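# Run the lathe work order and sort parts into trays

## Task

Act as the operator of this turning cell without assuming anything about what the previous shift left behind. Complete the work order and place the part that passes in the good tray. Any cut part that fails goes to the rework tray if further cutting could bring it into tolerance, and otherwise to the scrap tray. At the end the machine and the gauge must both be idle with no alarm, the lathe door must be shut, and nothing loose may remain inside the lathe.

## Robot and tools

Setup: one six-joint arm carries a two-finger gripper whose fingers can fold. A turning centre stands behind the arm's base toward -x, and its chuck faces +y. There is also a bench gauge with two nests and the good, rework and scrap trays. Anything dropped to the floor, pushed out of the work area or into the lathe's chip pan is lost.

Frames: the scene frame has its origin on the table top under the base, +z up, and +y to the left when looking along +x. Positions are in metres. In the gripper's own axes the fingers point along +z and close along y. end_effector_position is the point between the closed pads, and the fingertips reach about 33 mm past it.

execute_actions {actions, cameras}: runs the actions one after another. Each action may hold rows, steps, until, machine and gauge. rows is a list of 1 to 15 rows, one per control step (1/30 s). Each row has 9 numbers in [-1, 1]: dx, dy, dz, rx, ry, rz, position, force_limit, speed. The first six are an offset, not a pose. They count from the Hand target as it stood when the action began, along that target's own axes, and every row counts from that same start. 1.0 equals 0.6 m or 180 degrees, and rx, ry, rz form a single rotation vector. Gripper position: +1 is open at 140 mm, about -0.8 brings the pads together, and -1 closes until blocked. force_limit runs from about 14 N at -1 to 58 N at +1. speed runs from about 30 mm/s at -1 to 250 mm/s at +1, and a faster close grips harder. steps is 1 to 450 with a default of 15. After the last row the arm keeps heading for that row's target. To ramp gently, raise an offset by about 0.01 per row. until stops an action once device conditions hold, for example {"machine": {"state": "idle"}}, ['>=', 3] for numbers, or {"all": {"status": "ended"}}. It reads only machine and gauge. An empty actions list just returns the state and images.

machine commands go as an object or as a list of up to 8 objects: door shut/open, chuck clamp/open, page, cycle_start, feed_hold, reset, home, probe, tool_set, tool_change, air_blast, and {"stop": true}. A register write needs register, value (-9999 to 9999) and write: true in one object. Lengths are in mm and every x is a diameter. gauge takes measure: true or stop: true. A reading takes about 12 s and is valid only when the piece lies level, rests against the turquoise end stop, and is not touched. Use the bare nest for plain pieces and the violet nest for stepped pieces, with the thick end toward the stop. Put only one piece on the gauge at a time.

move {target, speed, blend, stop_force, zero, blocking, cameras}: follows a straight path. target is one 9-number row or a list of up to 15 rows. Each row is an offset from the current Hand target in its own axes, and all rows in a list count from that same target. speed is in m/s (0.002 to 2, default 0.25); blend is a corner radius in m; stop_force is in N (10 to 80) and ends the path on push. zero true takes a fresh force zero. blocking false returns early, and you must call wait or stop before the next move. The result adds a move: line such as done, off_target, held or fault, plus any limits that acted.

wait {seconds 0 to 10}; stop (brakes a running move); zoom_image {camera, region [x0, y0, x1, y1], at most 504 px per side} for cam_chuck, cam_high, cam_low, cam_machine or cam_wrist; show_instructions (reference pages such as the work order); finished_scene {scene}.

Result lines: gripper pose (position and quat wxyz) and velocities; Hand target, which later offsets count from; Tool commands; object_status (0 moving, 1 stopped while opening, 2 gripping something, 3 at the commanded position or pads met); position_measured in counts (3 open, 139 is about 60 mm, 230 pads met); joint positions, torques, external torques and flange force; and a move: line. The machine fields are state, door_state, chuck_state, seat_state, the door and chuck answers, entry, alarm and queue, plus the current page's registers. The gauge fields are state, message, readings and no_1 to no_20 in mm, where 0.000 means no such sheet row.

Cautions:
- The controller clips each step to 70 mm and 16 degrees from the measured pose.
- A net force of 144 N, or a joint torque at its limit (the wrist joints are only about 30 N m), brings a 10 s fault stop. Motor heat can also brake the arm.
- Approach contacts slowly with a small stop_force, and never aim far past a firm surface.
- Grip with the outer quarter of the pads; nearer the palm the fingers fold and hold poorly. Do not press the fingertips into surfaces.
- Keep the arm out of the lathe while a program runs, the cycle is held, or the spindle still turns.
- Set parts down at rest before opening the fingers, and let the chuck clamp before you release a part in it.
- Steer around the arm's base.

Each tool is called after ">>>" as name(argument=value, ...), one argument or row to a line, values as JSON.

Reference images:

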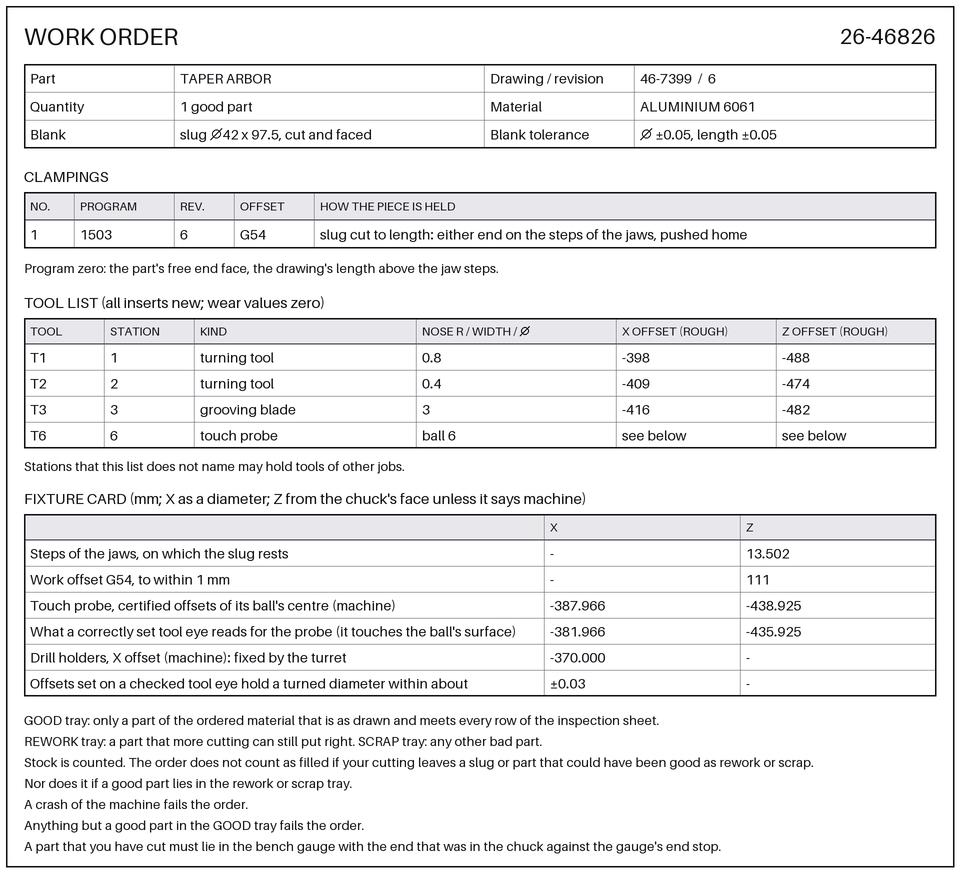

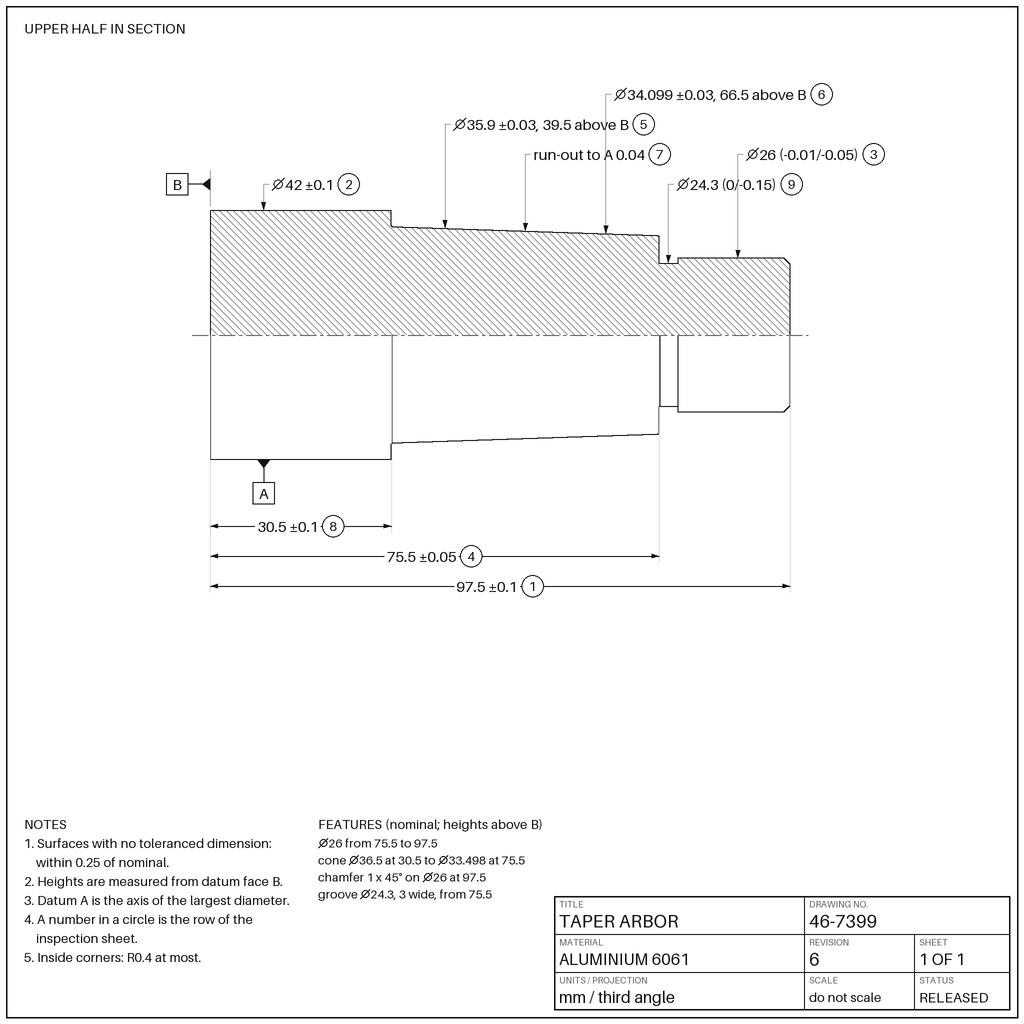

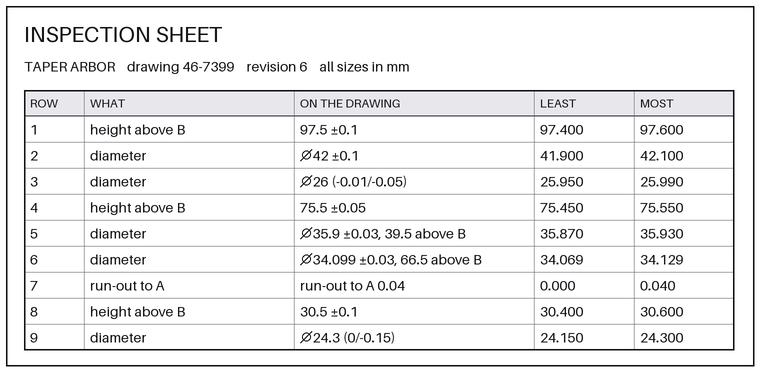

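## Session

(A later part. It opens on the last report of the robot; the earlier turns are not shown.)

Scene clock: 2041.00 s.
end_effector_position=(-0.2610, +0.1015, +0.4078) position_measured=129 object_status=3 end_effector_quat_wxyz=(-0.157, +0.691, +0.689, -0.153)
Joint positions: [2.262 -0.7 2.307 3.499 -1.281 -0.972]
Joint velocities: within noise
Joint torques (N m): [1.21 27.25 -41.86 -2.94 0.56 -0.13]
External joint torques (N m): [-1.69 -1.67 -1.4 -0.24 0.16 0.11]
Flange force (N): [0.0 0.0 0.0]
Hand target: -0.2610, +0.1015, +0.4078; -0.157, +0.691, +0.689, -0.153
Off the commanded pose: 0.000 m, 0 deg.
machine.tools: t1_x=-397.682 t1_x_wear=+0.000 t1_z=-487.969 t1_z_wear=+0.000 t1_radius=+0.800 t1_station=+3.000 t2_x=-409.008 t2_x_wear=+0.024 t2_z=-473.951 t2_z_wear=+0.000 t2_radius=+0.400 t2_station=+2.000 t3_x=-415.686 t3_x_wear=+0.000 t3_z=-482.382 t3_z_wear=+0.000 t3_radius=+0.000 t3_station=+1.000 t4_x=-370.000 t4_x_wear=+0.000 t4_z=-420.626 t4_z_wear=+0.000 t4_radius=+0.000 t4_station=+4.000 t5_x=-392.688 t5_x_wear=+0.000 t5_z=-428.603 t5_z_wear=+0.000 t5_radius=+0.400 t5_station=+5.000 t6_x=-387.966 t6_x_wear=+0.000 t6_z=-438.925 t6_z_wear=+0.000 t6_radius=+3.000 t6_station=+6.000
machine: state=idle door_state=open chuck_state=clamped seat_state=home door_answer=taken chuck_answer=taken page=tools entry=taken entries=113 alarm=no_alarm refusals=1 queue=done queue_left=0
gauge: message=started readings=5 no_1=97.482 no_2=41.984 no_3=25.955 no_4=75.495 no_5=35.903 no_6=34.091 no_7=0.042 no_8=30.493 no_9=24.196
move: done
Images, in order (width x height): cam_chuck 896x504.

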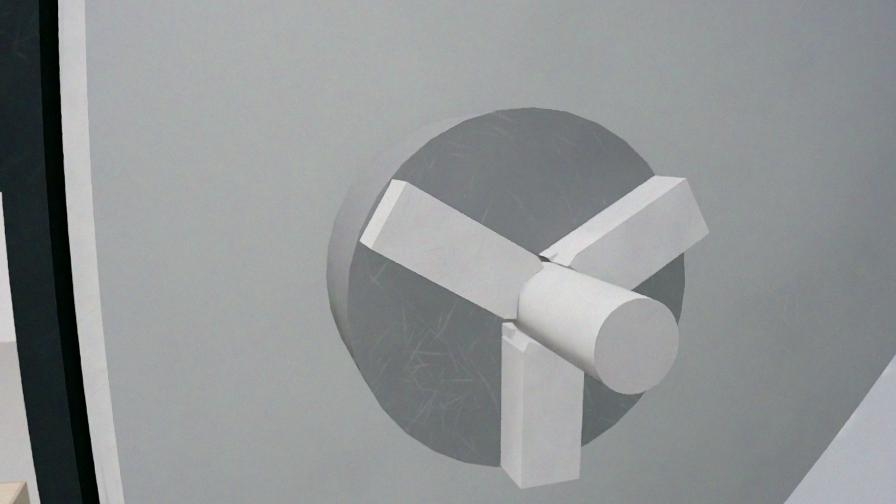

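>>> move(
  target=[
    [-0.2067,-0.4008,0.1518,0,0,0,-1,-0.05,0],
    [-0.3071,-0.72,0.3599,0,-0.0278,0,-1,-0.05,0],
    [-0.3078,-0.7197,0.486,0,-0.0278,0,-1,-0.05,0],
  ],
  speed=[0.3,0.25,0.12],
  blend=[0.05,0.03,0],
  cameras=["cam_chuck"],
)

Scene clock: 2052.83 s.
end_effector_position=(-0.7769, -0.0806, +0.3284) position_measured=233 object_status=3 end_effector_quat_wxyz=(-0.127, +0.684, +0.695, -0.183)
Joint positions: [3.201 0.217 1.788 3.267 -0.705 -0.07]
Joint velocities: within noise
Joint torques (N m): [-0.32 -56.55 -38.26 -3.68 1.05 -0.06]
External joint torques (N m): [-0.46 -4.68 -1.5 -0.12 0.14 0.04]
Flange force (N): [0.3 1.8 -6.1]
Hand target: -0.7769, -0.0805, +0.3285; -0.127, +0.684, +0.695, -0.183
Off the commanded pose: 0.000 m, 0 deg.
machine.tools: t1_x=-397.682 t1_x_wear=+0.000 t1_z=-487.969 t1_z_wear=+0.000 t1_radius=+0.800 t1_station=+3.000 t2_x=-409.008 t2_x_wear=+0.024 t2_z=-473.951 t2_z_wear=+0.000 t2_radius=+0.400 t2_station=+2.000 t3_x=-415.686 t3_x_wear=+0.000 t3_z=-482.382 t3_z_wear=+0.000 t3_radius=+0.000 t3_station=+1.000 t4_x=-370.000 t4_x_wear=+0.000 t4_z=-420.626 t4_z_wear=+0.000 t4_radius=+0.000 t4_station=+4.000 t5_x=-392.688 t5_x_wear=+0.000 t5_z=-428.603 t5_z_wear=+0.000 t5_radius=+0.400 t5_station=+5.000 t6_x=-387.966 t6_x_wear=+0.000 t6_z=-438.925 t6_z_wear=+0.000 t6_radius=+3.000 t6_station=+6.000
machine: state=idle door_state=open chuck_state=clamped seat_state=home door_answer=taken chuck_answer=taken page=tools entry=taken entries=113 alarm=no_alarm refusals=1 queue=done queue_left=0
gauge: message=started readings=5 no_1=97.482 no_2=41.984 no_3=25.955 no_4=75.495 no_5=35.903 no_6=34.091 no_7=0.042 no_8=30.493 no_9=24.196
move: done
Images, in order (width x height): cam_chuck 896x504.

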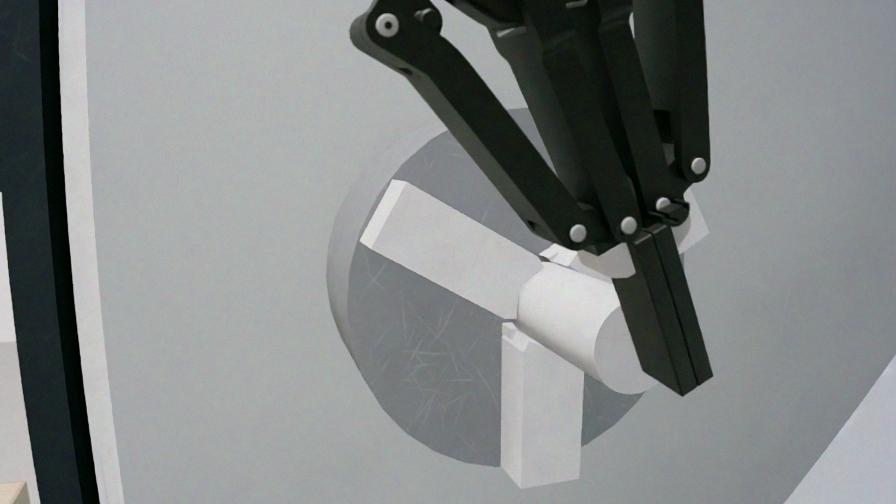

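>>> move(
  target=[-0.018, 0, 0.0016, 0, 0, 0, -1, -0.05, 0],
  speed=0.05,
  cameras=[],
)

>>> move(
  target=[-0.04, 0, 0.0035, 0, 0, 0, -1, -0.05, 0],
  speed=0.006,
  stop_force=16,
  cameras=[],
)

>>> move(
  target=[-0.01, 0, 0.0009, 0, 0, 0, -1, -0.05, 0],
  speed=0.003,
  stop_force=10,
  cameras=[],
)

Scene clock: 2058.17 s.
end_effector_position=(-0.7770, -0.0914, +0.3285) position_measured=233 object_status=3 end_effector_quat_wxyz=(-0.127, +0.684, +0.695, -0.183)
Joint positions: [3.218 0.218 1.786 3.256 -0.704 -0.047]
Joint velocities: within noise
Joint torques (N m): [-0.46 -56.51 -38.18 -3.81 1.06 -0.17]
External joint torques (N m): [-0.35 -4.87 -1.56 -0.02 0.13 0.15]
Flange force (N): [0.0 1.9 -6.3]
Hand target: -0.7770, -0.0914, +0.3285; -0.127, +0.684, +0.695, -0.183
Off the commanded pose: 0.000 m, 0 deg.
machine.tools: t1_x=-397.682 t1_x_wear=+0.000 t1_z=-487.969 t1_z_wear=+0.000 t1_radius=+0.800 t1_station=+3.000 t2_x=-409.008 t2_x_wear=+0.024 t2_z=-473.951 t2_z_wear=+0.000 t2_radius=+0.400 t2_station=+2.000 t3_x=-415.686 t3_x_wear=+0.000 t3_z=-482.382 t3_z_wear=+0.000 t3_radius=+0.000 t3_station=+1.000 t4_x=-370.000 t4_x_wear=+0.000 t4_z=-420.626 t4_z_wear=+0.000 t4_radius=+0.000 t4_station=+4.000 t5_x=-392.688 t5_x_wear=+0.000 t5_z=-428.603 t5_z_wear=+0.000 t5_radius=+0.400 t5_station=+5.000 t6_x=-387.966 t6_x_wear=+0.000 t6_z=-438.925 t6_z_wear=+0.000 t6_radius=+3.000 t6_station=+6.000
machine: state=idle door_state=open chuck_state=clamped seat_state=home door_answer=taken chuck_answer=taken page=tools entry=taken entries=113 alarm=no_alarm refusals=1 queue=done queue_left=0
gauge: message=started readings=5 no_1=97.482 no_2=41.984 no_3=25.955 no_4=75.495 no_5=35.903 no_6=34.091 no_7=0.042 no_8=30.493 no_9=24.196
move: done
No camera images: "cameras" was empty.

Scene clock: 2059.33 s.
end_effector_position=(-0.7770, -0.0949, +0.3285) position_measured=233 object_status=3 end_effector_quat_wxyz=(-0.127, +0.684, +0.695, -0.183)
Joint positions: [3.224 0.219 1.785 3.252 -0.703 -0.038]
Joint velocities: within noise
Joint torques (N m): [13.46 -53.75 -39.4 -0.02 1.94 -0.12]
External joint torques (N m): [-14.5 -7.66 -0.35 -3.83 -0.75 0.1]
Flange force (N): [18.6 5.1 -12.9]
Hand target: -0.7770, -0.0949, +0.3285; -0.127, +0.684, +0.695, -0.183 (not the last commanded pose)
Off the commanded pose: 0.021 m, 0 deg.
machine.tools: t1_x=-397.682 t1_x_wear=+0.000 t1_z=-487.969 t1_z_wear=+0.000 t1_radius=+0.800 t1_station=+3.000 t2_x=-409.008 t2_x_wear=+0.024 t2_z=-473.951 t2_z_wear=+0.000 t2_radius=+0.400 t2_station=+2.000 t3_x=-415.686 t3_x_wear=+0.000 t3_z=-482.382 t3_z_wear=+0.000 t3_radius=+0.000 t3_station=+1.000 t4_x=-370.000 t4_x_wear=+0.000 t4_z=-420.626 t4_z_wear=+0.000 t4_radius=+0.000 t4_station=+4.000 t5_x=-392.688 t5_x_wear=+0.000 t5_z=-428.603 t5_z_wear=+0.000 t5_radius=+0.400 t5_station=+5.000 t6_x=-387.966 t6_x_wear=+0.000 t6_z=-438.925 t6_z_wear=+0.000 t6_radius=+3.000 t6_station=+6.000
machine: state=idle door_state=open chuck_state=clamped seat_state=home door_answer=taken chuck_answer=taken page=tools entry=taken entries=113 alarm=no_alarm refusals=1 queue=done queue_left=0
gauge: message=started readings=5 no_1=97.482 no_2=41.984 no_3=25.955 no_4=75.495 no_5=35.903 no_6=34.091 no_7=0.042 no_8=30.493 no_9=24.196
move: contact
No camera images: "cameras" was empty.

Scene clock: 2060.80 s.
end_effector_position=(-0.7771, -0.0976, +0.3285) position_measured=233 object_status=3 end_effector_quat_wxyz=(-0.127, +0.684, +0.695, -0.183)
Joint positions: [3.228 0.219 1.785 3.249 -0.703 -0.032]
Joint velocities: within noise
Joint torques (N m): [23.81 -46.72 -35.07 2.93 1.28 -0.1]
External joint torques (N m): [-25.32 -14.82 -4.78 -6.81 -0.07 0.08]
Flange force (N): [31.7 2.7 -23.2]
Hand target: -0.7771, -0.0976, +0.3285; -0.127, +0.684, +0.695, -0.183 (not the last commanded pose)
Off the commanded pose: 0.003 m, 0 deg.
machine.tools: t1_x=-397.682 t1_x_wear=+0.000 t1_z=-487.969 t1_z_wear=+0.000 t1_radius=+0.800 t1_station=+3.000 t2_x=-409.008 t2_x_wear=+0.024 t2_z=-473.951 t2_z_wear=+0.000 t2_radius=+0.400 t2_station=+2.000 t3_x=-415.686 t3_x_wear=+0.000 t3_z=-482.382 t3_z_wear=+0.000 t3_radius=+0.000 t3_station=+1.000 t4_x=-370.000 t4_x_wear=+0.000 t4_z=-420.626 t4_z_wear=+0.000 t4_radius=+0.000 t4_station=+4.000 t5_x=-392.688 t5_x_wear=+0.000 t5_z=-428.603 t5_z_wear=+0.000 t5_radius=+0.400 t5_station=+5.000 t6_x=-387.966 t6_x_wear=+0.000 t6_z=-438.925 t6_z_wear=+0.000 t6_radius=+3.000 t6_station=+6.000
machine: state=idle door_state=open chuck_state=clamped seat_state=home door_answer=taken chuck_answer=taken page=tools entry=taken entries=113 alarm=no_alarm refusals=1 queue=done queue_left=0
gauge: message=started readings=5 no_1=97.482 no_2=41.984 no_3=25.955 no_4=75.495 no_5=35.903 no_6=34.091 no_7=0.042 no_8=30.493 no_9=24.196
move: contact
No camera images: "cameras" was empty.

>>> move(
  target=[0, 0, -0.0004, 0, 0, 0, -1, -0.05, 0],
  speed=0.005,
  cameras=[],
)

Scene clock: 2065.67 s.
end_effector_position=(-0.7769, -0.0976, +0.3286) position_measured=233 object_status=3 end_effector_quat_wxyz=(-0.127, +0.684, +0.695, -0.183)
Joint positions: [3.228 0.219 1.785 3.249 -0.703 -0.032]
Joint velocities: within noise
Joint torques (N m): [24.29 -54.23 -37.52 3.19 0.35 -0.19]
External joint torques (N m): [-25.08 -7.27 -2.18 -7.02 0.84 0.17]
Flange force (N): [31.2 1.3 -11.9]
Hand target: -0.7769, -0.0976, +0.3287; -0.127, +0.684, +0.695, -0.183
Off the commanded pose: 0.000 m, 0 deg.
machine.tools: t1_x=-397.682 t1_x_wear=+0.000 t1_z=-487.969 t1_z_wear=+0.000 t1_radius=+0.800 t1_station=+3.000 t2_x=-409.008 t2_x_wear=+0.024 t2_z=-473.951 t2_z_wear=+0.000 t2_radius=+0.400 t2_station=+2.000 t3_x=-415.686 t3_x_wear=+0.000 t3_z=-482.382 t3_z_wear=+0.000 t3_radius=+0.000 t3_station=+1.000 t4_x=-370.000 t4_x_wear=+0.000 t4_z=-420.626 t4_z_wear=+0.000 t4_radius=+0.000 t4_station=+4.000 t5_x=-392.688 t5_x_wear=+0.000 t5_z=-428.603 t5_z_wear=+0.000 t5_radius=+0.400 t5_station=+5.000 t6_x=-387.966 t6_x_wear=+0.000 t6_z=-438.925 t6_z_wear=+0.000 t6_radius=+3.000 t6_station=+6.000
machine: state=idle door_state=open chuck_state=clamped seat_state=home door_answer=taken chuck_answer=taken page=tools entry=taken entries=113 alarm=no_alarm refusals=1 queue=done queue_left=0
gauge: message=started readings=5 no_1=97.482 no_2=41.984 no_3=25.955 no_4=75.495 no_5=35.903 no_6=34.091 no_7=0.042 no_8=30.493 no_9=24.196
move: done
No camera images: "cameras" was empty.

>>> move(
  target=[0, 0, -0.0002, 0, 0, 0, -1, -0.05, 0],
  speed=0.005,
  cameras=[],
)

>>> execute_actions(
  actions=[
    {"machine":{"chuck":"open"},"steps":90,"until":{"machine":{"chuck_state":"open"}}},
    {"steps":15},
    {"machine":{"chuck":"clamp"},"steps":90,"until":{"machine":{"chuck_state":"clamped"}}},
  ],
  cameras=[],
)

Scene clock: 2068.47 s.
end_effector_position=(-0.7769, -0.0976, +0.3288) position_measured=233 object_status=3 end_effector_quat_wxyz=(-0.127, +0.684, +0.695, -0.183)
Joint positions: [3.228 0.219 1.784 3.249 -0.704 -0.032]
Joint velocities: within noise
Joint torques (N m): [23.88 -61.83 -40.84 3.01 0.29 -0.22]
External joint torques (N m): [-25.32 0.53 1.09 -6.87 0.91 0.2]
Flange force (N): [32.0 0.2 -1.4]
Hand target: -0.7769, -0.0976, +0.3288; -0.127, +0.684, +0.695, -0.183
Off the commanded pose: 0.000 m, 0 deg.
machine.tools: t1_x=-397.682 t1_x_wear=+0.000 t1_z=-487.969 t1_z_wear=+0.000 t1_radius=+0.800 t1_station=+3.000 t2_x=-409.008 t2_x_wear=+0.024 t2_z=-473.951 t2_z_wear=+0.000 t2_radius=+0.400 t2_station=+2.000 t3_x=-415.686 t3_x_wear=+0.000 t3_z=-482.382 t3_z_wear=+0.000 t3_radius=+0.000 t3_station=+1.000 t4_x=-370.000 t4_x_wear=+0.000 t4_z=-420.626 t4_z_wear=+0.000 t4_radius=+0.000 t4_station=+4.000 t5_x=-392.688 t5_x_wear=+0.000 t5_z=-428.603 t5_z_wear=+0.000 t5_radius=+0.400 t5_station=+5.000 t6_x=-387.966 t6_x_wear=+0.000 t6_z=-438.925 t6_z_wear=+0.000 t6_radius=+3.000 t6_station=+6.000
machine: state=idle door_state=open chuck_state=clamped seat_state=home door_answer=taken chuck_answer=taken page=tools entry=taken entries=113 alarm=no_alarm refusals=1 queue=done queue_left=0
gauge: message=started readings=5 no_1=97.482 no_2=41.984 no_3=25.955 no_4=75.495 no_5=35.903 no_6=34.091 no_7=0.042 no_8=30.493 no_9=24.196
move: done
No camera images: "cameras" was empty.

Scene clock: 2070.50 s.
end_effector_position=(-0.7769, -0.0976, +0.3288) position_measured=233 object_status=3 end_effector_quat_wxyz=(-0.127, +0.684, +0.695, -0.183)
Joint positions: [3.228 0.219 1.784 3.249 -0.704 -0.032]
Joint velocities: within noise
Joint torques (N m): [22.32 -59.84 -39.66 2.59 -0.02 -0.26]
External joint torques (N m): [-23.17 -1.63 -0.09 -6.43 1.22 0.24]
External joint torques at the end of the 1st action: [-24.5 -2.62 1.15 -6.79 0.1 0.12]
External joint torques at the end of the 2nd action: [-24.44 -2.54 1.22 -6.84 0.16 0.12]
Flange force (N): [28.9 0.5 -3.6]
Flange force at the end of the 1st action (N): [31.2 2.9 -6.4]
Flange force at the end of the 2nd action (N): [31.0 3.0 -6.2]
Hand target: -0.7769, -0.0976, +0.3288; -0.127, +0.684, +0.695, -0.183
Tool commands: gripper/position=-1.0 gripper/force_limit=-0.05 gripper/speed=+0.0
Off the commanded pose: 0.000 m, 0 deg.
machine.tools: t1_x=-397.682 t1_x_wear=+0.000 t1_z=-487.969 t1_z_wear=+0.000 t1_radius=+0.800 t1_station=+3.000 t2_x=-409.008 t2_x_wear=+0.024 t2_z=-473.951 t2_z_wear=+0.000 t2_radius=+0.400 t2_station=+2.000 t3_x=-415.686 t3_x_wear=+0.000 t3_z=-482.382 t3_z_wear=+0.000 t3_radius=+0.000 t3_station=+1.000 t4_x=-370.000 t4_x_wear=+0.000 t4_z=-420.626 t4_z_wear=+0.000 t4_radius=+0.000 t4_station=+4.000 t5_x=-392.688 t5_x_wear=+0.000 t5_z=-428.603 t5_z_wear=+0.000 t5_radius=+0.400 t5_station=+5.000 t6_x=-387.966 t6_x_wear=+0.000 t6_z=-438.925 t6_z_wear=+0.000 t6_radius=+3.000 t6_station=+6.000
machine: state=idle door_state=open chuck_state=clamped seat_state=home door_answer=taken chuck_answer=taken page=tools entry=taken entries=113 alarm=no_alarm refusals=1 queue=running queue_left=0
gauge: message=started readings=5 no_1=97.482 no_2=41.984 no_3=25.955 no_4=75.495 no_5=35.903 no_6=34.091 no_7=0.042 no_8=30.493 no_9=24.196
No camera images: "cameras" was empty.

>>> move(
  target=[
    [0.0498,0,-0.0041,0,0,0,-1,-0.05,0],
    [0.0363,0,-0.1695,0,0.01,0,-1,-0.05,0],
    [0.0993,0.3173,-0.3452,0,0.0278,0,-1,-0.05,0],
    [0.292,0.7182,-0.5145,0,0.0278,0,-1,-0.05,0],
  ],
  speed=[0.05,0.15,0.35,0.35],
  blend=[0.01,0.04,0.06,0],
  cameras=[],
)

>>> execute_actions(
  actions=[
    {"machine":[{"door":"shut"},{"register":"probe_move_x","value":0,"write":true},{"register":"probe_move_z","value":-14,"write":true},{"register":"probe_z","value":120,"write":true},{"register":"probe_x","value":20,"write":true},{"page":"measuring"},{"probe":true}],"steps":400,"until":{"machine":{"queue":["!=","running"]}}},
    {"machine":[{"register":"probe_x","value":-20,"write":true},{"probe":true}],"steps":400,"until":{"machine":{"queue":["!=","running"]}}},
  ],
  cameras=[],
)

Scene clock: 2080.47 s.
end_effector_position=(-0.2614, +0.1011, +0.4092) position_measured=233 object_status=3 end_effector_quat_wxyz=(-0.158, +0.691, +0.689, -0.153)
Joint positions: [2.266 -0.7 2.304 3.498 -1.282 -0.967]
Joint velocities: within noise
Joint torques (N m): [0.39 28.04 -41.73 -3.16 0.45 -0.03]
External joint torques (N m): [-0.86 -2.55 -1.51 -0.02 0.28 0.01]
Flange force (N): [0.0 0.0 0.0]
Hand target: -0.2614, +0.1011, +0.4092; -0.158, +0.691, +0.689, -0.153
Off the commanded pose: 0.000 m, 0 deg.
machine.tools: t1_x=-397.682 t1_x_wear=+0.000 t1_z=-487.969 t1_z_wear=+0.000 t1_radius=+0.800 t1_station=+3.000 t2_x=-409.008 t2_x_wear=+0.024 t2_z=-473.951 t2_z_wear=+0.000 t2_radius=+0.400 t2_station=+2.000 t3_x=-415.686 t3_x_wear=+0.000 t3_z=-482.382 t3_z_wear=+0.000 t3_radius=+0.000 t3_station=+1.000 t4_x=-370.000 t4_x_wear=+0.000 t4_z=-420.626 t4_z_wear=+0.000 t4_radius=+0.000 t4_station=+4.000 t5_x=-392.688 t5_x_wear=+0.000 t5_z=-428.603 t5_z_wear=+0.000 t5_radius=+0.400 t5_station=+5.000 t6_x=-387.966 t6_x_wear=+0.000 t6_z=-438.925 t6_z_wear=+0.000 t6_radius=+3.000 t6_station=+6.000
machine: state=idle door_state=open chuck_state=clamped seat_state=home door_answer=taken chuck_answer=taken page=tools entry=taken entries=113 alarm=no_alarm refusals=1 queue=done queue_left=0
gauge: message=started readings=5 no_1=97.482 no_2=41.984 no_3=25.955 no_4=75.495 no_5=35.903 no_6=34.091 no_7=0.042 no_8=30.493 no_9=24.196
move: done
No camera images: "cameras" was empty.

Scene clock: 2095.07 s.
end_effector_position=(-0.2614, +0.1011, +0.4092) position_measured=233 object_status=3 end_effector_quat_wxyz=(-0.158, +0.691, +0.689, -0.153)
Joint positions: [2.266 -0.7 2.304 3.498 -1.282 -0.967]
Joint velocities: within noise
Joint torques (N m): [0.9 27.93 -41.55 -3.03 0.69 -0.19]
External joint torques (N m): [-1.33 -2.37 -1.7 -0.14 0.04 0.17]
External joint torques at the end of the 1st action: [-1.26 -2.06 -1.64 -0.12 0.16 0.17]
Flange force (N): [0.0 0.0 0.0]
Flange force at the end of the 1st action (N): [0.0 0.0 0.0]
Hand target: -0.2614, +0.1011, +0.4092; -0.158, +0.691, +0.689, -0.153
Tool commands: gripper/position=-1.0 gripper/force_limit=-0.05 gripper/speed=+0.0
Off the commanded pose: 0.000 m, 0 deg.
machine.measuring: probe_x=-20.000 probe_z=+120.000 probe_move_x=+0.000 probe_move_z=-14.000 probe_radius=+2.992 eye_x=+58.618 eye_z=+147.495 probe_touched=+1 probe_found_x=-20.000 probe_found_z=+110.980 set_x=-409.013 set_z=-473.951
machine: state=idle door_state=shut chuck_state=clamped seat_state=home door_answer=taken chuck_answer=taken page=measuring entry=taken entries=120 alarm=no_alarm refusals=1 queue=done queue_left=0
gauge: message=started readings=5 no_1=97.482 no_2=41.984 no_3=25.955 no_4=75.495 no_5=35.903 no_6=34.091 no_7=0.042 no_8=30.493 no_9=24.196
No camera images: "cameras" was empty.

>>> execute_actions(
  actions=[
    {"machine":[{"register":"probe_x","value":20,"write":true},{"probe":true}],"steps":400,"until":{"machine":{"queue":["!=","running"]}}},
  ],
  cameras=[],
)

>>> execute_actions(
  actions=[
    {"machine":[{"register":"probe_move_z","value":0,"write":true},{"register":"probe_move_x","value":-14,"write":true},{"register":"probe_x","value":40,"write":true},{"register":"probe_z","value":102,"write":true},{"probe":true}],"steps":400,"until":{"machine":{"queue":["!=","running"]}}},
  ],
  cameras=[],
)

Scene clock: 2105.27 s.
end_effector_position=(-0.2614, +0.1011, +0.4092) position_measured=233 object_status=3 end_effector_quat_wxyz=(-0.158, +0.691, +0.689, -0.153)
Joint positions: [2.266 -0.7 2.304 3.498 -1.282 -0.967]
Joint velocities: within noise
Joint torques (N m): [0.55 27.79 -41.8 -3.07 0.57 -0.15]
External joint torques (N m): [-1.13 -2.16 -1.39 -0.1 0.16 0.13]
Flange force (N): [0.0 0.0 0.0]
Hand target: -0.2614, +0.1011, +0.4092; -0.158, +0.691, +0.689, -0.153
Tool commands: gripper/position=-1.0 gripper/force_limit=-0.05 gripper/speed=+0.0
Off the commanded pose: 0.000 m, 0 deg.
machine.measuring: probe_x=+20.000 probe_z=+120.000 probe_move_x=+0.000 probe_move_z=-14.000 probe_radius=+2.992 eye_x=+58.618 eye_z=+147.495 probe_touched=+1 probe_found_x=+20.000 probe_found_z=+110.980 set_x=-409.013 set_z=-473.951
machine: state=idle door_state=shut chuck_state=clamped seat_state=home door_answer=taken chuck_answer=taken page=measuring entry=taken entries=122 alarm=no_alarm refusals=1 queue=done queue_left=0
gauge: message=started readings=5 no_1=97.482 no_2=41.984 no_3=25.955 no_4=75.495 no_5=35.903 no_6=34.091 no_7=0.042 no_8=30.493 no_9=24.196
No camera images: "cameras" was empty.

Scene clock: 2111.20 s.
end_effector_position=(-0.2614, +0.1011, +0.4092) position_measured=233 object_status=3 end_effector_quat_wxyz=(-0.158, +0.691, +0.689, -0.153)
Joint positions: [2.266 -0.7 2.304 3.498 -1.282 -0.967]
Joint velocities: within noise
Joint torques (N m): [0.1 27.89 -41.73 -3.06 0.55 -0.1]
External joint torques (N m): [-0.62 -2.33 -1.57 -0.12 0.18 0.08]
Flange force (N): [0.0 0.0 0.0]
Hand target: -0.2614, +0.1011, +0.4092; -0.158, +0.691, +0.689, -0.153
Tool commands: gripper/position=-1.0 gripper/force_limit=-0.05 gripper/speed=+0.0
Off the commanded pose: 0.000 m, 0 deg.
machine.measuring: probe_x=+40.000 probe_z=+102.000 probe_move_x=-14.000 probe_move_z=+0.000 probe_radius=+2.992 eye_x=+58.618 eye_z=+147.495 probe_touched=+1 probe_found_x=+25.955 probe_found_z=+102.000 set_x=-409.013 set_z=-473.951
machine: state=idle door_state=shut chuck_state=clamped seat_state=home door_answer=taken chuck_answer=taken page=measuring entry=taken entries=127 alarm=no_alarm refusals=1 queue=done queue_left=0
gauge: message=started readings=5 no_1=97.482 no_2=41.984 no_3=25.955 no_4=75.495 no_5=35.903 no_6=34.091 no_7=0.042 no_8=30.493 no_9=24.196
No camera images: "cameras" was empty.

>>> execute_actions(
  actions=[
    {"machine":[{"register":"g54_z","value":111.0,"write":true,"page":"tools"},{"register":"t2_x_wear","value":0.028,"write":true},{"register":"t2_z_wear","value":-0.02,"write":true},{"register":"t2_radius","value":0.65,"write":true},{"home":true}],"steps":400,"until":{"machine":{"queue":["!=","running"]}}},
  ],
  cameras=[],
)

Scene clock: 2153.47 s.
end_effector_position=(-0.2614, +0.1011, +0.4092) position_measured=233 object_status=3 end_effector_quat_wxyz=(-0.158, +0.691, +0.689, -0.153)
Joint positions: [2.266 -0.7 2.304 3.498 -1.282 -0.967]
Joint velocities: within noise
Joint torques (N m): [-0.03 28.17 -42.08 -3.08 0.51 -0.12]
External joint torques (N m): [-0.42 -2.63 -1.27 -0.1 0.23 0.09]
Flange force (N): [0.0 0.0 0.0]
Hand target: -0.2614, +0.1011, +0.4092; -0.158, +0.691, +0.689, -0.153
Tool commands: gripper/position=-1.0 gripper/force_limit=-0.05 gripper/speed=+0.0
Off the commanded pose: 0.000 m, 0 deg.
machine.tools: t1_x=-397.682 t1_x_wear=+0.000 t1_z=-487.969 t1_z_wear=+0.000 t1_radius=+0.800 t1_station=+3.000 t2_x=-409.008 t2_x_wear=+0.028 t2_z=-473.951 t2_z_wear=-0.020 t2_radius=+0.650 t2_station=+2.000 t3_x=-415.686 t3_x_wear=+0.000 t3_z=-482.382 t3_z_wear=+0.000 t3_radius=+0.000 t3_station=+1.000 t4_x=-370.000 t4_x_wear=+0.000 t4_z=-420.626 t4_z_wear=+0.000 t4_radius=+0.000 t4_station=+4.000 t5_x=-392.688 t5_x_wear=+0.000 t5_z=-428.603 t5_z_wear=+0.000 t5_radius=+0.400 t5_station=+5.000 t6_x=-387.966 t6_x_wear=+0.000 t6_z=-438.925 t6_z_wear=+0.000 t6_radius=+3.000 t6_station=+6.000
machine: state=idle door_state=shut chuck_state=clamped seat_state=home door_answer=taken chuck_answer=taken page=tools entry=taken entries=132 alarm=no_alarm refusals=1 queue=done queue_left=0
gauge: message=started readings=5 no_1=97.482 no_2=41.984 no_3=25.955 no_4=75.495 no_5=35.903 no_6=34.091 no_7=0.042 no_8=30.493 no_9=24.196
No camera images: "cameras" was empty.

>>> execute_actions(
  actions=[
    {"machine":{"cycle_start":true},"steps":60},
    {"steps":450,"until":{"machine":{"state":["!=","running"]}}},
    {"steps":450,"until":{"machine":{"state":["!=","running"]}}},
    {"steps":450,"until":{"machine":{"state":["!=","running"]}}},
    {"steps":450,"until":{"machine":{"state":["!=","running"]}}},
    {"steps":450,"until":{"machine":{"state":["!=","running"]}}},
    {"steps":450,"until":{"machine":{"state":["!=","running"]}}},
    {"steps":450,"until":{"machine":{"state":["!=","running"]}}},
    {"steps":450,"until":{"machine":{"state":["!=","running"]}}},
  ],
  cameras=[],
)

Scene clock: 2265.43 s.
end_effector_position=(-0.2614, +0.1011, +0.4092) position_measured=233 object_status=3 end_effector_quat_wxyz=(-0.158, +0.691, +0.689, -0.153)
Joint positions: [2.266 -0.7 2.304 3.498 -1.282 -0.967]
Joint velocities: within noise
Joint torques (N m): [0.72 27.58 -41.67 -3.09 0.58 -0.16]
External joint torques (N m): [-1.06 -2 -1.43 -0.07 0.15 0.13]
External joint torques at the end of the 5th action: [-1.2 -2.02 -1.76 -0.08 0.17 0.17]
External joint torques at the end of the 6th action: [-1.08 -2.22 -1.53 -0.1 0.13 0.07]
External joint torques at the end of the 7th action: [-0.78 -2.22 -1.53 -0.11 0.18 0.11]
External joint torques at the end of the 8th action: [-0.13 -1.96 -1.56 -0.12 0.16 0.06]
Flange force (N): [0.0 0.0 0.0]
Flange force at the end of the 5th action (N): [0.0 0.0 0.0]
Flange force at the end of the 6th action (N): [0.0 0.0 0.0]
Flange force at the end of the 7th action (N): [0.0 0.0 0.0]
Flange force at the end of the 8th action (N): [0.0 0.0 0.0]
Hand target: -0.2614, +0.1011, +0.4092; -0.158, +0.691, +0.689, -0.153
Tool commands: gripper/position=-1.0 gripper/force_limit=-0.05 gripper/speed=+0.0
Off the commanded pose: 0.000 m, 0 deg.
machine.tools: t1_x=-397.682 t1_x_wear=+0.000 t1_z=-487.969 t1_z_wear=+0.000 t1_radius=+0.800 t1_station=+3.000 t2_x=-409.008 t2_x_wear=+0.028 t2_z=-473.951 t2_z_wear=-0.020 t2_radius=+0.650 t2_station=+2.000 t3_x=-415.686 t3_x_wear=+0.000 t3_z=-482.382 t3_z_wear=+0.000 t3_radius=+0.000 t3_station=+1.000 t4_x=-370.000 t4_x_wear=+0.000 t4_z=-420.626 t4_z_wear=+0.000 t4_radius=+0.000 t4_station=+4.000 t5_x=-392.688 t5_x_wear=+0.000 t5_z=-428.603 t5_z_wear=+0.000 t5_radius=+0.400 t5_station=+5.000 t6_x=-387.966 t6_x_wear=+0.000 t6_z=-438.925 t6_z_wear=+0.000 t6_radius=+3.000 t6_station=+6.000
machine: state=done door_state=shut chuck_state=clamped seat_state=home door_answer=taken chuck_answer=taken page=tools entry=taken entries=133 alarm=no_alarm refusals=1 queue=done queue_left=0
gauge: message=started readings=5 no_1=97.482 no_2=41.984 no_3=25.955 no_4=75.495 no_5=35.903 no_6=34.091 no_7=0.042 no_8=30.493 no_9=24.196
No camera images: "cameras" was empty.

>>> execute_actions(
  actions=[
    {"machine":[{"tool_change":true},{"home":true}],"steps":300,"until":{"machine":{"queue":["!=","running"]}}},
    {"machine":{"door":"open"},"steps":200,"until":{"machine":{"door_state":"open"}}},
  ],
  cameras=["cam_chuck"],
)

Scene clock: 2277.40 s.
end_effector_position=(-0.2614, +0.1011, +0.4092) position_measured=233 object_status=3 end_effector_quat_wxyz=(-0.158, +0.691, +0.689, -0.153)
Joint positions: [2.266 -0.7 2.304 3.498 -1.282 -0.967]
Joint velocities: within noise
Joint torques (N m): [0.12 27.91 -41.64 -3.07 0.65 -0.19]
External joint torques (N m): [-0.41 -2.42 -1.77 -0.11 0.08 0.17]
External joint torques at the end of the 1st action: [-0.8 -2.52 -1.95 -0.12 0.21 0.07]
Flange force (N): [0.0 0.0 0.0]
Flange force at the end of the 1st action (N): [0.0 0.0 0.0]
Hand target: -0.2614, +0.1011, +0.4092; -0.158, +0.691, +0.689, -0.153
Tool commands: gripper/position=-1.0 gripper/force_limit=-0.05 gripper/speed=+0.0
Off the commanded pose: 0.000 m, 0 deg.
machine.tools: t1_x=-397.682 t1_x_wear=+0.000 t1_z=-487.969 t1_z_wear=+0.000 t1_radius=+0.800 t1_station=+3.000 t2_x=-409.008 t2_x_wear=+0.028 t2_z=-473.951 t2_z_wear=-0.020 t2_radius=+0.650 t2_station=+2.000 t3_x=-415.686 t3_x_wear=+0.000 t3_z=-482.382 t3_z_wear=+0.000 t3_radius=+0.000 t3_station=+1.000 t4_x=-370.000 t4_x_wear=+0.000 t4_z=-420.626 t4_z_wear=+0.000 t4_radius=+0.000 t4_station=+4.000 t5_x=-392.688 t5_x_wear=+0.000 t5_z=-428.603 t5_z_wear=+0.000 t5_radius=+0.400 t5_station=+5.000 t6_x=-387.966 t6_x_wear=+0.000 t6_z=-438.925 t6_z_wear=+0.000 t6_radius=+3.000 t6_station=+6.000
machine: state=done door_state=open chuck_state=clamped seat_state=home door_answer=taken chuck_answer=taken page=tools entry=taken entries=135 alarm=no_alarm refusals=1 queue=running queue_left=0
gauge: message=started readings=5 no_1=97.482 no_2=41.984 no_3=25.955 no_4=75.495 no_5=35.903 no_6=34.091 no_7=0.042 no_8=30.493 no_9=24.196
Images, in order (width x height): cam_chuck 896x504.

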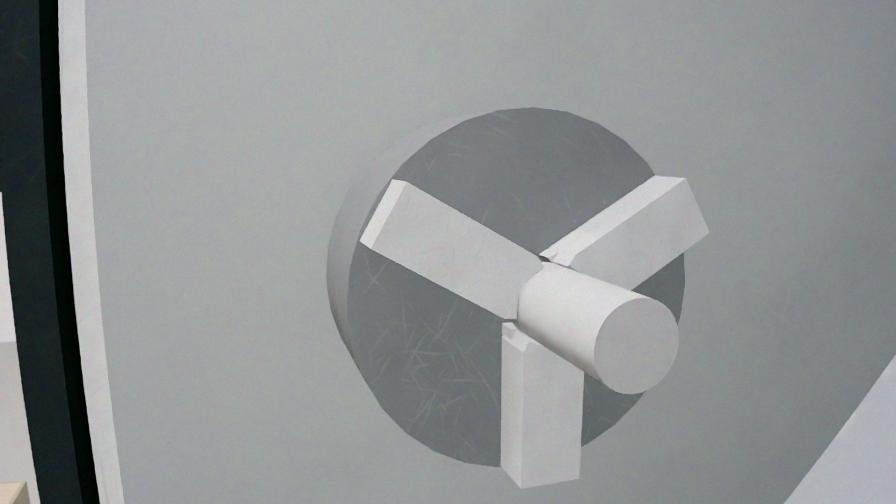

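>>> move(
  target=[
    [-0.2072,-0.4008,0.1519,0,0,0,0.0,-0.05,0],
    [-0.447,-0.7187,0.302,0,0,0,0.0,-0.05,0],
    [-0.4472,-0.7188,0.5014,0,0,0,0.0,-0.05,0],
  ],
  speed=[0.3,0.25,0.12],
  blend=[0.05,0.03,0],
  cameras=["cam_chuck"],
)

>>> execute_actions(
  actions=[
    {"rows":[[0,0,0,0,0,0,-1,-0.05,-1]],"steps":75},
  ],
  cameras=[],
)

Scene clock: 2290.10 s.
end_effector_position=(-0.7811, -0.1643, +0.3206) position_measured=129 object_status=3 end_effector_quat_wxyz=(-0.158, +0.691, +0.689, -0.153)
Joint positions: [3.373 0.254 1.752 3.022 -0.713 0.273]
Joint velocities: within noise
Joint torques (N m): [-0.24 -60.17 -38.38 -4.16 0.93 -0.16]
External joint torques (N m): [-0.88 -5.42 -1.74 -0.05 0.2 0.14]
Flange force (N): [2.2 1.8 -6.6]
Hand target: -0.7812, -0.1644, +0.3208; -0.158, +0.691, +0.689, -0.153
Off the commanded pose: 0.000 m, 0 deg.
machine.tools: t1_x=-397.682 t1_x_wear=+0.000 t1_z=-487.969 t1_z_wear=+0.000 t1_radius=+0.800 t1_station=+3.000 t2_x=-409.008 t2_x_wear=+0.028 t2_z=-473.951 t2_z_wear=-0.020 t2_radius=+0.650 t2_station=+2.000 t3_x=-415.686 t3_x_wear=+0.000 t3_z=-482.382 t3_z_wear=+0.000 t3_radius=+0.000 t3_station=+1.000 t4_x=-370.000 t4_x_wear=+0.000 t4_z=-420.626 t4_z_wear=+0.000 t4_radius=+0.000 t4_station=+4.000 t5_x=-392.688 t5_x_wear=+0.000 t5_z=-428.603 t5_z_wear=+0.000 t5_radius=+0.400 t5_station=+5.000 t6_x=-387.966 t6_x_wear=+0.000 t6_z=-438.925 t6_z_wear=+0.000 t6_radius=+3.000 t6_station=+6.000
machine: state=done door_state=open chuck_state=clamped seat_state=home door_answer=taken chuck_answer=taken page=tools entry=taken entries=135 alarm=no_alarm refusals=1 queue=done queue_left=0
gauge: message=started readings=5 no_1=97.482 no_2=41.984 no_3=25.955 no_4=75.495 no_5=35.903 no_6=34.091 no_7=0.042 no_8=30.493 no_9=24.196
move: done
Images, in order (width x height): cam_chuck 896x504.

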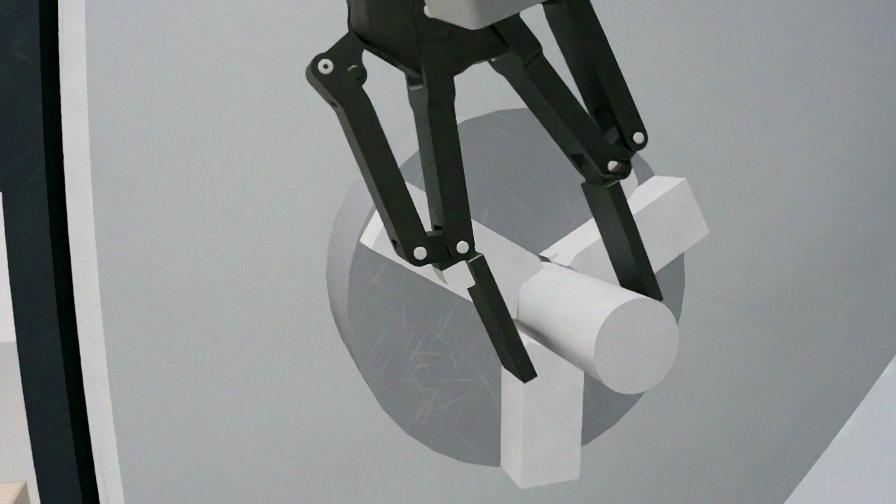

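Scene clock: 2292.80 s.
end_effector_position=(-0.7812, -0.1644, +0.3208) position_measured=168 object_status=2 end_effector_quat_wxyz=(-0.158, +0.691, +0.689, -0.153)
Joint positions: [3.373 0.253 1.752 3.022 -0.713 0.273]
Joint velocities: within noise
Joint torques (N m): [3.19 -53.24 -32.45 -3.18 -0.43 -0.51]
External joint torques (N m): [-4.5 -12.24 -7.62 -1.03 1.56 0.49]
Flange force (N): [5.9 -2.9 -13.5]
Hand target: -0.7812, -0.1644, +0.3208; -0.158, +0.691, +0.689, -0.153
Off the commanded pose: 0.000 m, 0 deg.
machine.tools: t1_x=-397.682 t1_x_wear=+0.000 t1_z=-487.969 t1_z_wear=+0.000 t1_radius=+0.800 t1_station=+3.000 t2_x=-409.008 t2_x_wear=+0.028 t2_z=-473.951 t2_z_wear=-0.020 t2_radius=+0.650 t2_station=+2.000 t3_x=-415.686 t3_x_wear=+0.000 t3_z=-482.382 t3_z_wear=+0.000 t3_radius=+0.000 t3_station=+1.000 t4_x=-370.000 t4_x_wear=+0.000 t4_z=-420.626 t4_z_wear=+0.000 t4_radius=+0.000 t4_station=+4.000 t5_x=-392.688 t5_x_wear=+0.000 t5_z=-428.603 t5_z_wear=+0.000 t5_radius=+0.400 t5_station=+5.000 t6_x=-387.966 t6_x_wear=+0.000 t6_z=-438.925 t6_z_wear=+0.000 t6_radius=+3.000 t6_station=+6.000
machine: state=done door_state=open chuck_state=clamped seat_state=home door_answer=taken chuck_answer=taken page=tools entry=taken entries=135 alarm=no_alarm refusals=1 queue=done queue_left=0
gauge: message=started readings=5 no_1=97.482 no_2=41.984 no_3=25.955 no_4=75.495 no_5=35.903 no_6=34.091 no_7=0.042 no_8=30.493 no_9=24.196
No camera images: "cameras" was empty.

>>> move(
  target=[0, 0.0001, -0.0002, 0, 0, 0, -1, -0.05, -1],
  speed=0.005,
  cameras=[],
)

>>> execute_actions(
  actions=[
    {"machine":{"chuck":"open"},"steps":90,"until":{"machine":{"chuck_state":"open"}}},
  ],
  cameras=[],
)

>>> move(
  target=[
    [0.1,0,0,0,0,0,-1,-0.05,-1],
    [0.1,0,-0.2,0,0,0,-1,-0.05,-1],
    [0.24,0.24,-0.35,0,0,0,-1,-0.05,-1],
  ],
  speed=[0.07,0.25,0.3],
  blend=[0.01,0.05,0],
  cameras=[],
)

Scene clock: 2298.00 s.
end_effector_position=(-0.7811, -0.1644, +0.3208) position_measured=168 object_status=2 end_effector_quat_wxyz=(-0.158, +0.691, +0.689, -0.153)
Joint positions: [3.374 0.253 1.752 3.022 -0.713 0.273]
Joint velocities: within noise
Joint torques (N m): [3.99 -57.87 -33.69 -3.12 -0.92 -0.44]
External joint torques (N m): [-5.14 -7.58 -6.33 -1.08 2.05 0.42]
Flange force (N): [6.1 -4.5 -6.8]
Hand target: -0.7811, -0.1644, +0.3209; -0.158, +0.691, +0.689, -0.153
Off the commanded pose: 0.000 m, 0 deg.
machine.tools: t1_x=-397.682 t1_x_wear=+0.000 t1_z=-487.969 t1_z_wear=+0.000 t1_radius=+0.800 t1_station=+3.000 t2_x=-409.008 t2_x_wear=+0.028 t2_z=-473.951 t2_z_wear=-0.020 t2_radius=+0.650 t2_station=+2.000 t3_x=-415.686 t3_x_wear=+0.000 t3_z=-482.382 t3_z_wear=+0.000 t3_radius=+0.000 t3_station=+1.000 t4_x=-370.000 t4_x_wear=+0.000 t4_z=-420.626 t4_z_wear=+0.000 t4_radius=+0.000 t4_station=+4.000 t5_x=-392.688 t5_x_wear=+0.000 t5_z=-428.603 t5_z_wear=+0.000 t5_radius=+0.400 t5_station=+5.000 t6_x=-387.966 t6_x_wear=+0.000 t6_z=-438.925 t6_z_wear=+0.000 t6_radius=+3.000 t6_station=+6.000
machine: state=done door_state=open chuck_state=clamped seat_state=home door_answer=taken chuck_answer=taken page=tools entry=taken entries=135 alarm=no_alarm refusals=1 queue=done queue_left=0
gauge: message=started readings=5 no_1=97.482 no_2=41.984 no_3=25.955 no_4=75.495 no_5=35.903 no_6=34.091 no_7=0.042 no_8=30.493 no_9=24.196
move: done
No camera images: "cameras" was empty.

Scene clock: 2298.87 s.
end_effector_position=(-0.7810, -0.1644, +0.3208) position_measured=168 object_status=2 end_effector_quat_wxyz=(-0.158, +0.691, +0.689, -0.153)
Joint positions: [3.374 0.253 1.752 3.022 -0.713 0.273]
Joint velocities: within noise
Joint torques (N m): [0.72 -62.93 -40.84 -4.17 1.47 -0.11]
External joint torques (N m): [-1.47 -2.7 0.72 -0.04 -0.33 0.09]
Flange force (N): [3.2 3.6 -3.5]
Hand target: -0.7811, -0.1644, +0.3209; -0.158, +0.691, +0.689, -0.153
Tool commands: gripper/position=-1.0 gripper/force_limit=-0.05 gripper/speed=-1.0
Off the commanded pose: 0.000 m, 0 deg.
machine.tools: t1_x=-397.682 t1_x_wear=+0.000 t1_z=-487.969 t1_z_wear=+0.000 t1_radius=+0.800 t1_station=+3.000 t2_x=-409.008 t2_x_wear=+0.028 t2_z=-473.951 t2_z_wear=-0.020 t2_radius=+0.650 t2_station=+2.000 t3_x=-415.686 t3_x_wear=+0.000 t3_z=-482.382 t3_z_wear=+0.000 t3_radius=+0.000 t3_station=+1.000 t4_x=-370.000 t4_x_wear=+0.000 t4_z=-420.626 t4_z_wear=+0.000 t4_radius=+0.000 t4_station=+4.000 t5_x=-392.688 t5_x_wear=+0.000 t5_z=-428.603 t5_z_wear=+0.000 t5_radius=+0.400 t5_station=+5.000 t6_x=-387.966 t6_x_wear=+0.000 t6_z=-438.925 t6_z_wear=+0.000 t6_radius=+3.000 t6_station=+6.000
machine: state=idle door_state=open chuck_state=open seat_state=open door_answer=taken chuck_answer=taken page=tools entry=taken entries=135 alarm=no_alarm refusals=1 queue=running queue_left=0
gauge: message=started readings=5 no_1=97.482 no_2=41.984 no_3=25.955 no_4=75.495 no_5=35.903 no_6=34.091 no_7=0.042 no_8=30.493 no_9=24.196
No camera images: "cameras" was empty.

Scene clock: 2301.20 s.
end_effector_position=(-0.5604, -0.0221, +0.4496) position_measured=168 object_status=2 end_effector_quat_wxyz=(-0.158, +0.691, +0.689, -0.153)
Joint positions: [3.14 -0.202 1.977 3.166 -0.934 -0.044]
Joint velocities: within noise
Joint torques (N m): [0.19 -19.27 -43.72 -4.17 1.42 -0.07]
External joint torques (N m): [-0.66 -1.34 0.93 -0.12 -0.22 0.05]
Flange force (N): [1.5 3.6 -1.1]
Hand target: -0.5603, -0.0221, +0.4497; -0.158, +0.691, +0.689, -0.153
Off the commanded pose: 0.000 m, 0 deg.
machine.tools: t1_x=-397.682 t1_x_wear=+0.000 t1_z=-487.969 t1_z_wear=+0.000 t1_radius=+0.800 t1_station=+3.000 t2_x=-409.008 t2_x_wear=+0.028 t2_z=-473.951 t2_z_wear=-0.020 t2_radius=+0.650 t2_station=+2.000 t3_x=-415.686 t3_x_wear=+0.000 t3_z=-482.382 t3_z_wear=+0.000 t3_radius=+0.000 t3_station=+1.000 t4_x=-370.000 t4_x_wear=+0.000 t4_z=-420.626 t4_z_wear=+0.000 t4_radius=+0.000 t4_station=+4.000 t5_x=-392.688 t5_x_wear=+0.000 t5_z=-428.603 t5_z_wear=+0.000 t5_radius=+0.400 t5_station=+5.000 t6_x=-387.966 t6_x_wear=+0.000 t6_z=-438.925 t6_z_wear=+0.000 t6_radius=+3.000 t6_station=+6.000
machine: state=idle door_state=open chuck_state=open seat_state=open door_answer=taken chuck_answer=taken page=tools entry=taken entries=135 alarm=no_alarm refusals=1 queue=done queue_left=0
gauge: message=started readings=5 no_1=97.482 no_2=41.984 no_3=25.955 no_4=75.495 no_5=35.903 no_6=34.091 no_7=0.042 no_8=30.493 no_9=24.196
move: done
No camera images: "cameras" was empty.

>>> move(
  target=[
    [0.149,0.2676,-0.1008,0,0,0,-1,-0.05,-1],
    [0.6733,0.5176,-0.224,-0.0008,0.1185,0.2512,-1,-0.05,-1],
    [0.7766,0.9691,-0.4367,-0.0015,0.2133,0.4522,-1,-0.05,-1],
  ],
  speed=0.35,
  blend=[0.06,0.1,0],
  cameras=[],
)

>>> move(
  target=[
    [0.4683,0.1793,-0.0463,0,0.0903,0.191,-1,-0.05,-1],
    [0.7862,0.545,-0.0887,-0.0617,0.123,0.358,-1,-0.05,-1],
    [0.9625,0.7285,0.0618,-0.1078,0.116,0.5116,-1,-0.05,-1],
  ],
  speed=0.35,
  blend=[0.08,0.06,0],
  cameras=[],
)

Scene clock: 2311.10 s.
end_effector_position=(+0.0794, +0.4411, +0.4397) position_measured=168 object_status=2 end_effector_quat_wxyz=(-0.220, +0.976, -0.002, +0.001)
Joint positions: [1.266 -0.399 2.123 3.297 -1.008 -0.397]
Joint velocities: within noise
Joint torques (N m): [0.62 -0.5 -44 -3.54 1.34 -0.16]
External joint torques (N m): [-0.8 -1.08 1.02 -0.36 -0.23 0.13]
Flange force (N): [0.8 3.8 -0.9]
Hand target: +0.0794, +0.4411, +0.4397; -0.220, +0.976, -0.002, +0.001
Off the commanded pose: 0.000 m, 0 deg.
machine.tools: t1_x=-397.682 t1_x_wear=+0.000 t1_z=-487.969 t1_z_wear=+0.000 t1_radius=+0.800 t1_station=+3.000 t2_x=-409.008 t2_x_wear=+0.028 t2_z=-473.951 t2_z_wear=-0.020 t2_radius=+0.650 t2_station=+2.000 t3_x=-415.686 t3_x_wear=+0.000 t3_z=-482.382 t3_z_wear=+0.000 t3_radius=+0.000 t3_station=+1.000 t4_x=-370.000 t4_x_wear=+0.000 t4_z=-420.626 t4_z_wear=+0.000 t4_radius=+0.000 t4_station=+4.000 t5_x=-392.688 t5_x_wear=+0.000 t5_z=-428.603 t5_z_wear=+0.000 t5_radius=+0.400 t5_station=+5.000 t6_x=-387.966 t6_x_wear=+0.000 t6_z=-438.925 t6_z_wear=+0.000 t6_radius=+3.000 t6_station=+6.000
machine: state=idle door_state=open chuck_state=open seat_state=open door_answer=taken chuck_answer=taken page=tools entry=taken entries=135 alarm=no_alarm refusals=1 queue=done queue_left=0
gauge: message=started readings=5 no_1=97.482 no_2=41.984 no_3=25.955 no_4=75.495 no_5=35.903 no_6=34.091 no_7=0.042 no_8=30.493 no_9=24.196
move: done
No camera images: "cameras" was empty.

Scene clock: 2314.03 s.
end_effector_position=(+0.6554, +0.0595, +0.2192) position_measured=168 object_status=2 end_effector_quat_wxyz=(+0.000, +0.682, -0.732, +0.001)
Joint positions: [0.085 0.285 1.83 3.127 -1.015 0.125]
Joint velocities: within noise
Joint torques (N m): [1.4 -64.36 -36.44 -3.63 -0.09 -0.14]
External joint torques (N m): [-0.43 -2.37 0.24 -0.13 0.09 0.14]
Flange force (N): [1.1 3.8 -1.7]
Hand target: +0.6554, +0.0596, +0.2191; +0.000, +0.682, -0.732, +0.001
Off the commanded pose: 0.000 m, 0 deg.
machine.tools: t1_x=-397.682 t1_x_wear=+0.000 t1_z=-487.969 t1_z_wear=+0.000 t1_radius=+0.800 t1_station=+3.000 t2_x=-409.008 t2_x_wear=+0.028 t2_z=-473.951 t2_z_wear=-0.020 t2_radius=+0.650 t2_station=+2.000 t3_x=-415.686 t3_x_wear=+0.000 t3_z=-482.382 t3_z_wear=+0.000 t3_radius=+0.000 t3_station=+1.000 t4_x=-370.000 t4_x_wear=+0.000 t4_z=-420.626 t4_z_wear=+0.000 t4_radius=+0.000 t4_station=+4.000 t5_x=-392.688 t5_x_wear=+0.000 t5_z=-428.603 t5_z_wear=+0.000 t5_radius=+0.400 t5_station=+5.000 t6_x=-387.966 t6_x_wear=+0.000 t6_z=-438.925 t6_z_wear=+0.000 t6_radius=+3.000 t6_station=+6.000
machine: state=idle door_state=open chuck_state=open seat_state=open door_answer=taken chuck_answer=taken page=tools entry=taken entries=135 alarm=no_alarm refusals=1 queue=done queue_left=0
gauge: message=started readings=5 no_1=97.482 no_2=41.984 no_3=25.955 no_4=75.495 no_5=35.903 no_6=34.091 no_7=0.042 no_8=30.493 no_9=24.196
move: done
No camera images: "cameras" was empty.


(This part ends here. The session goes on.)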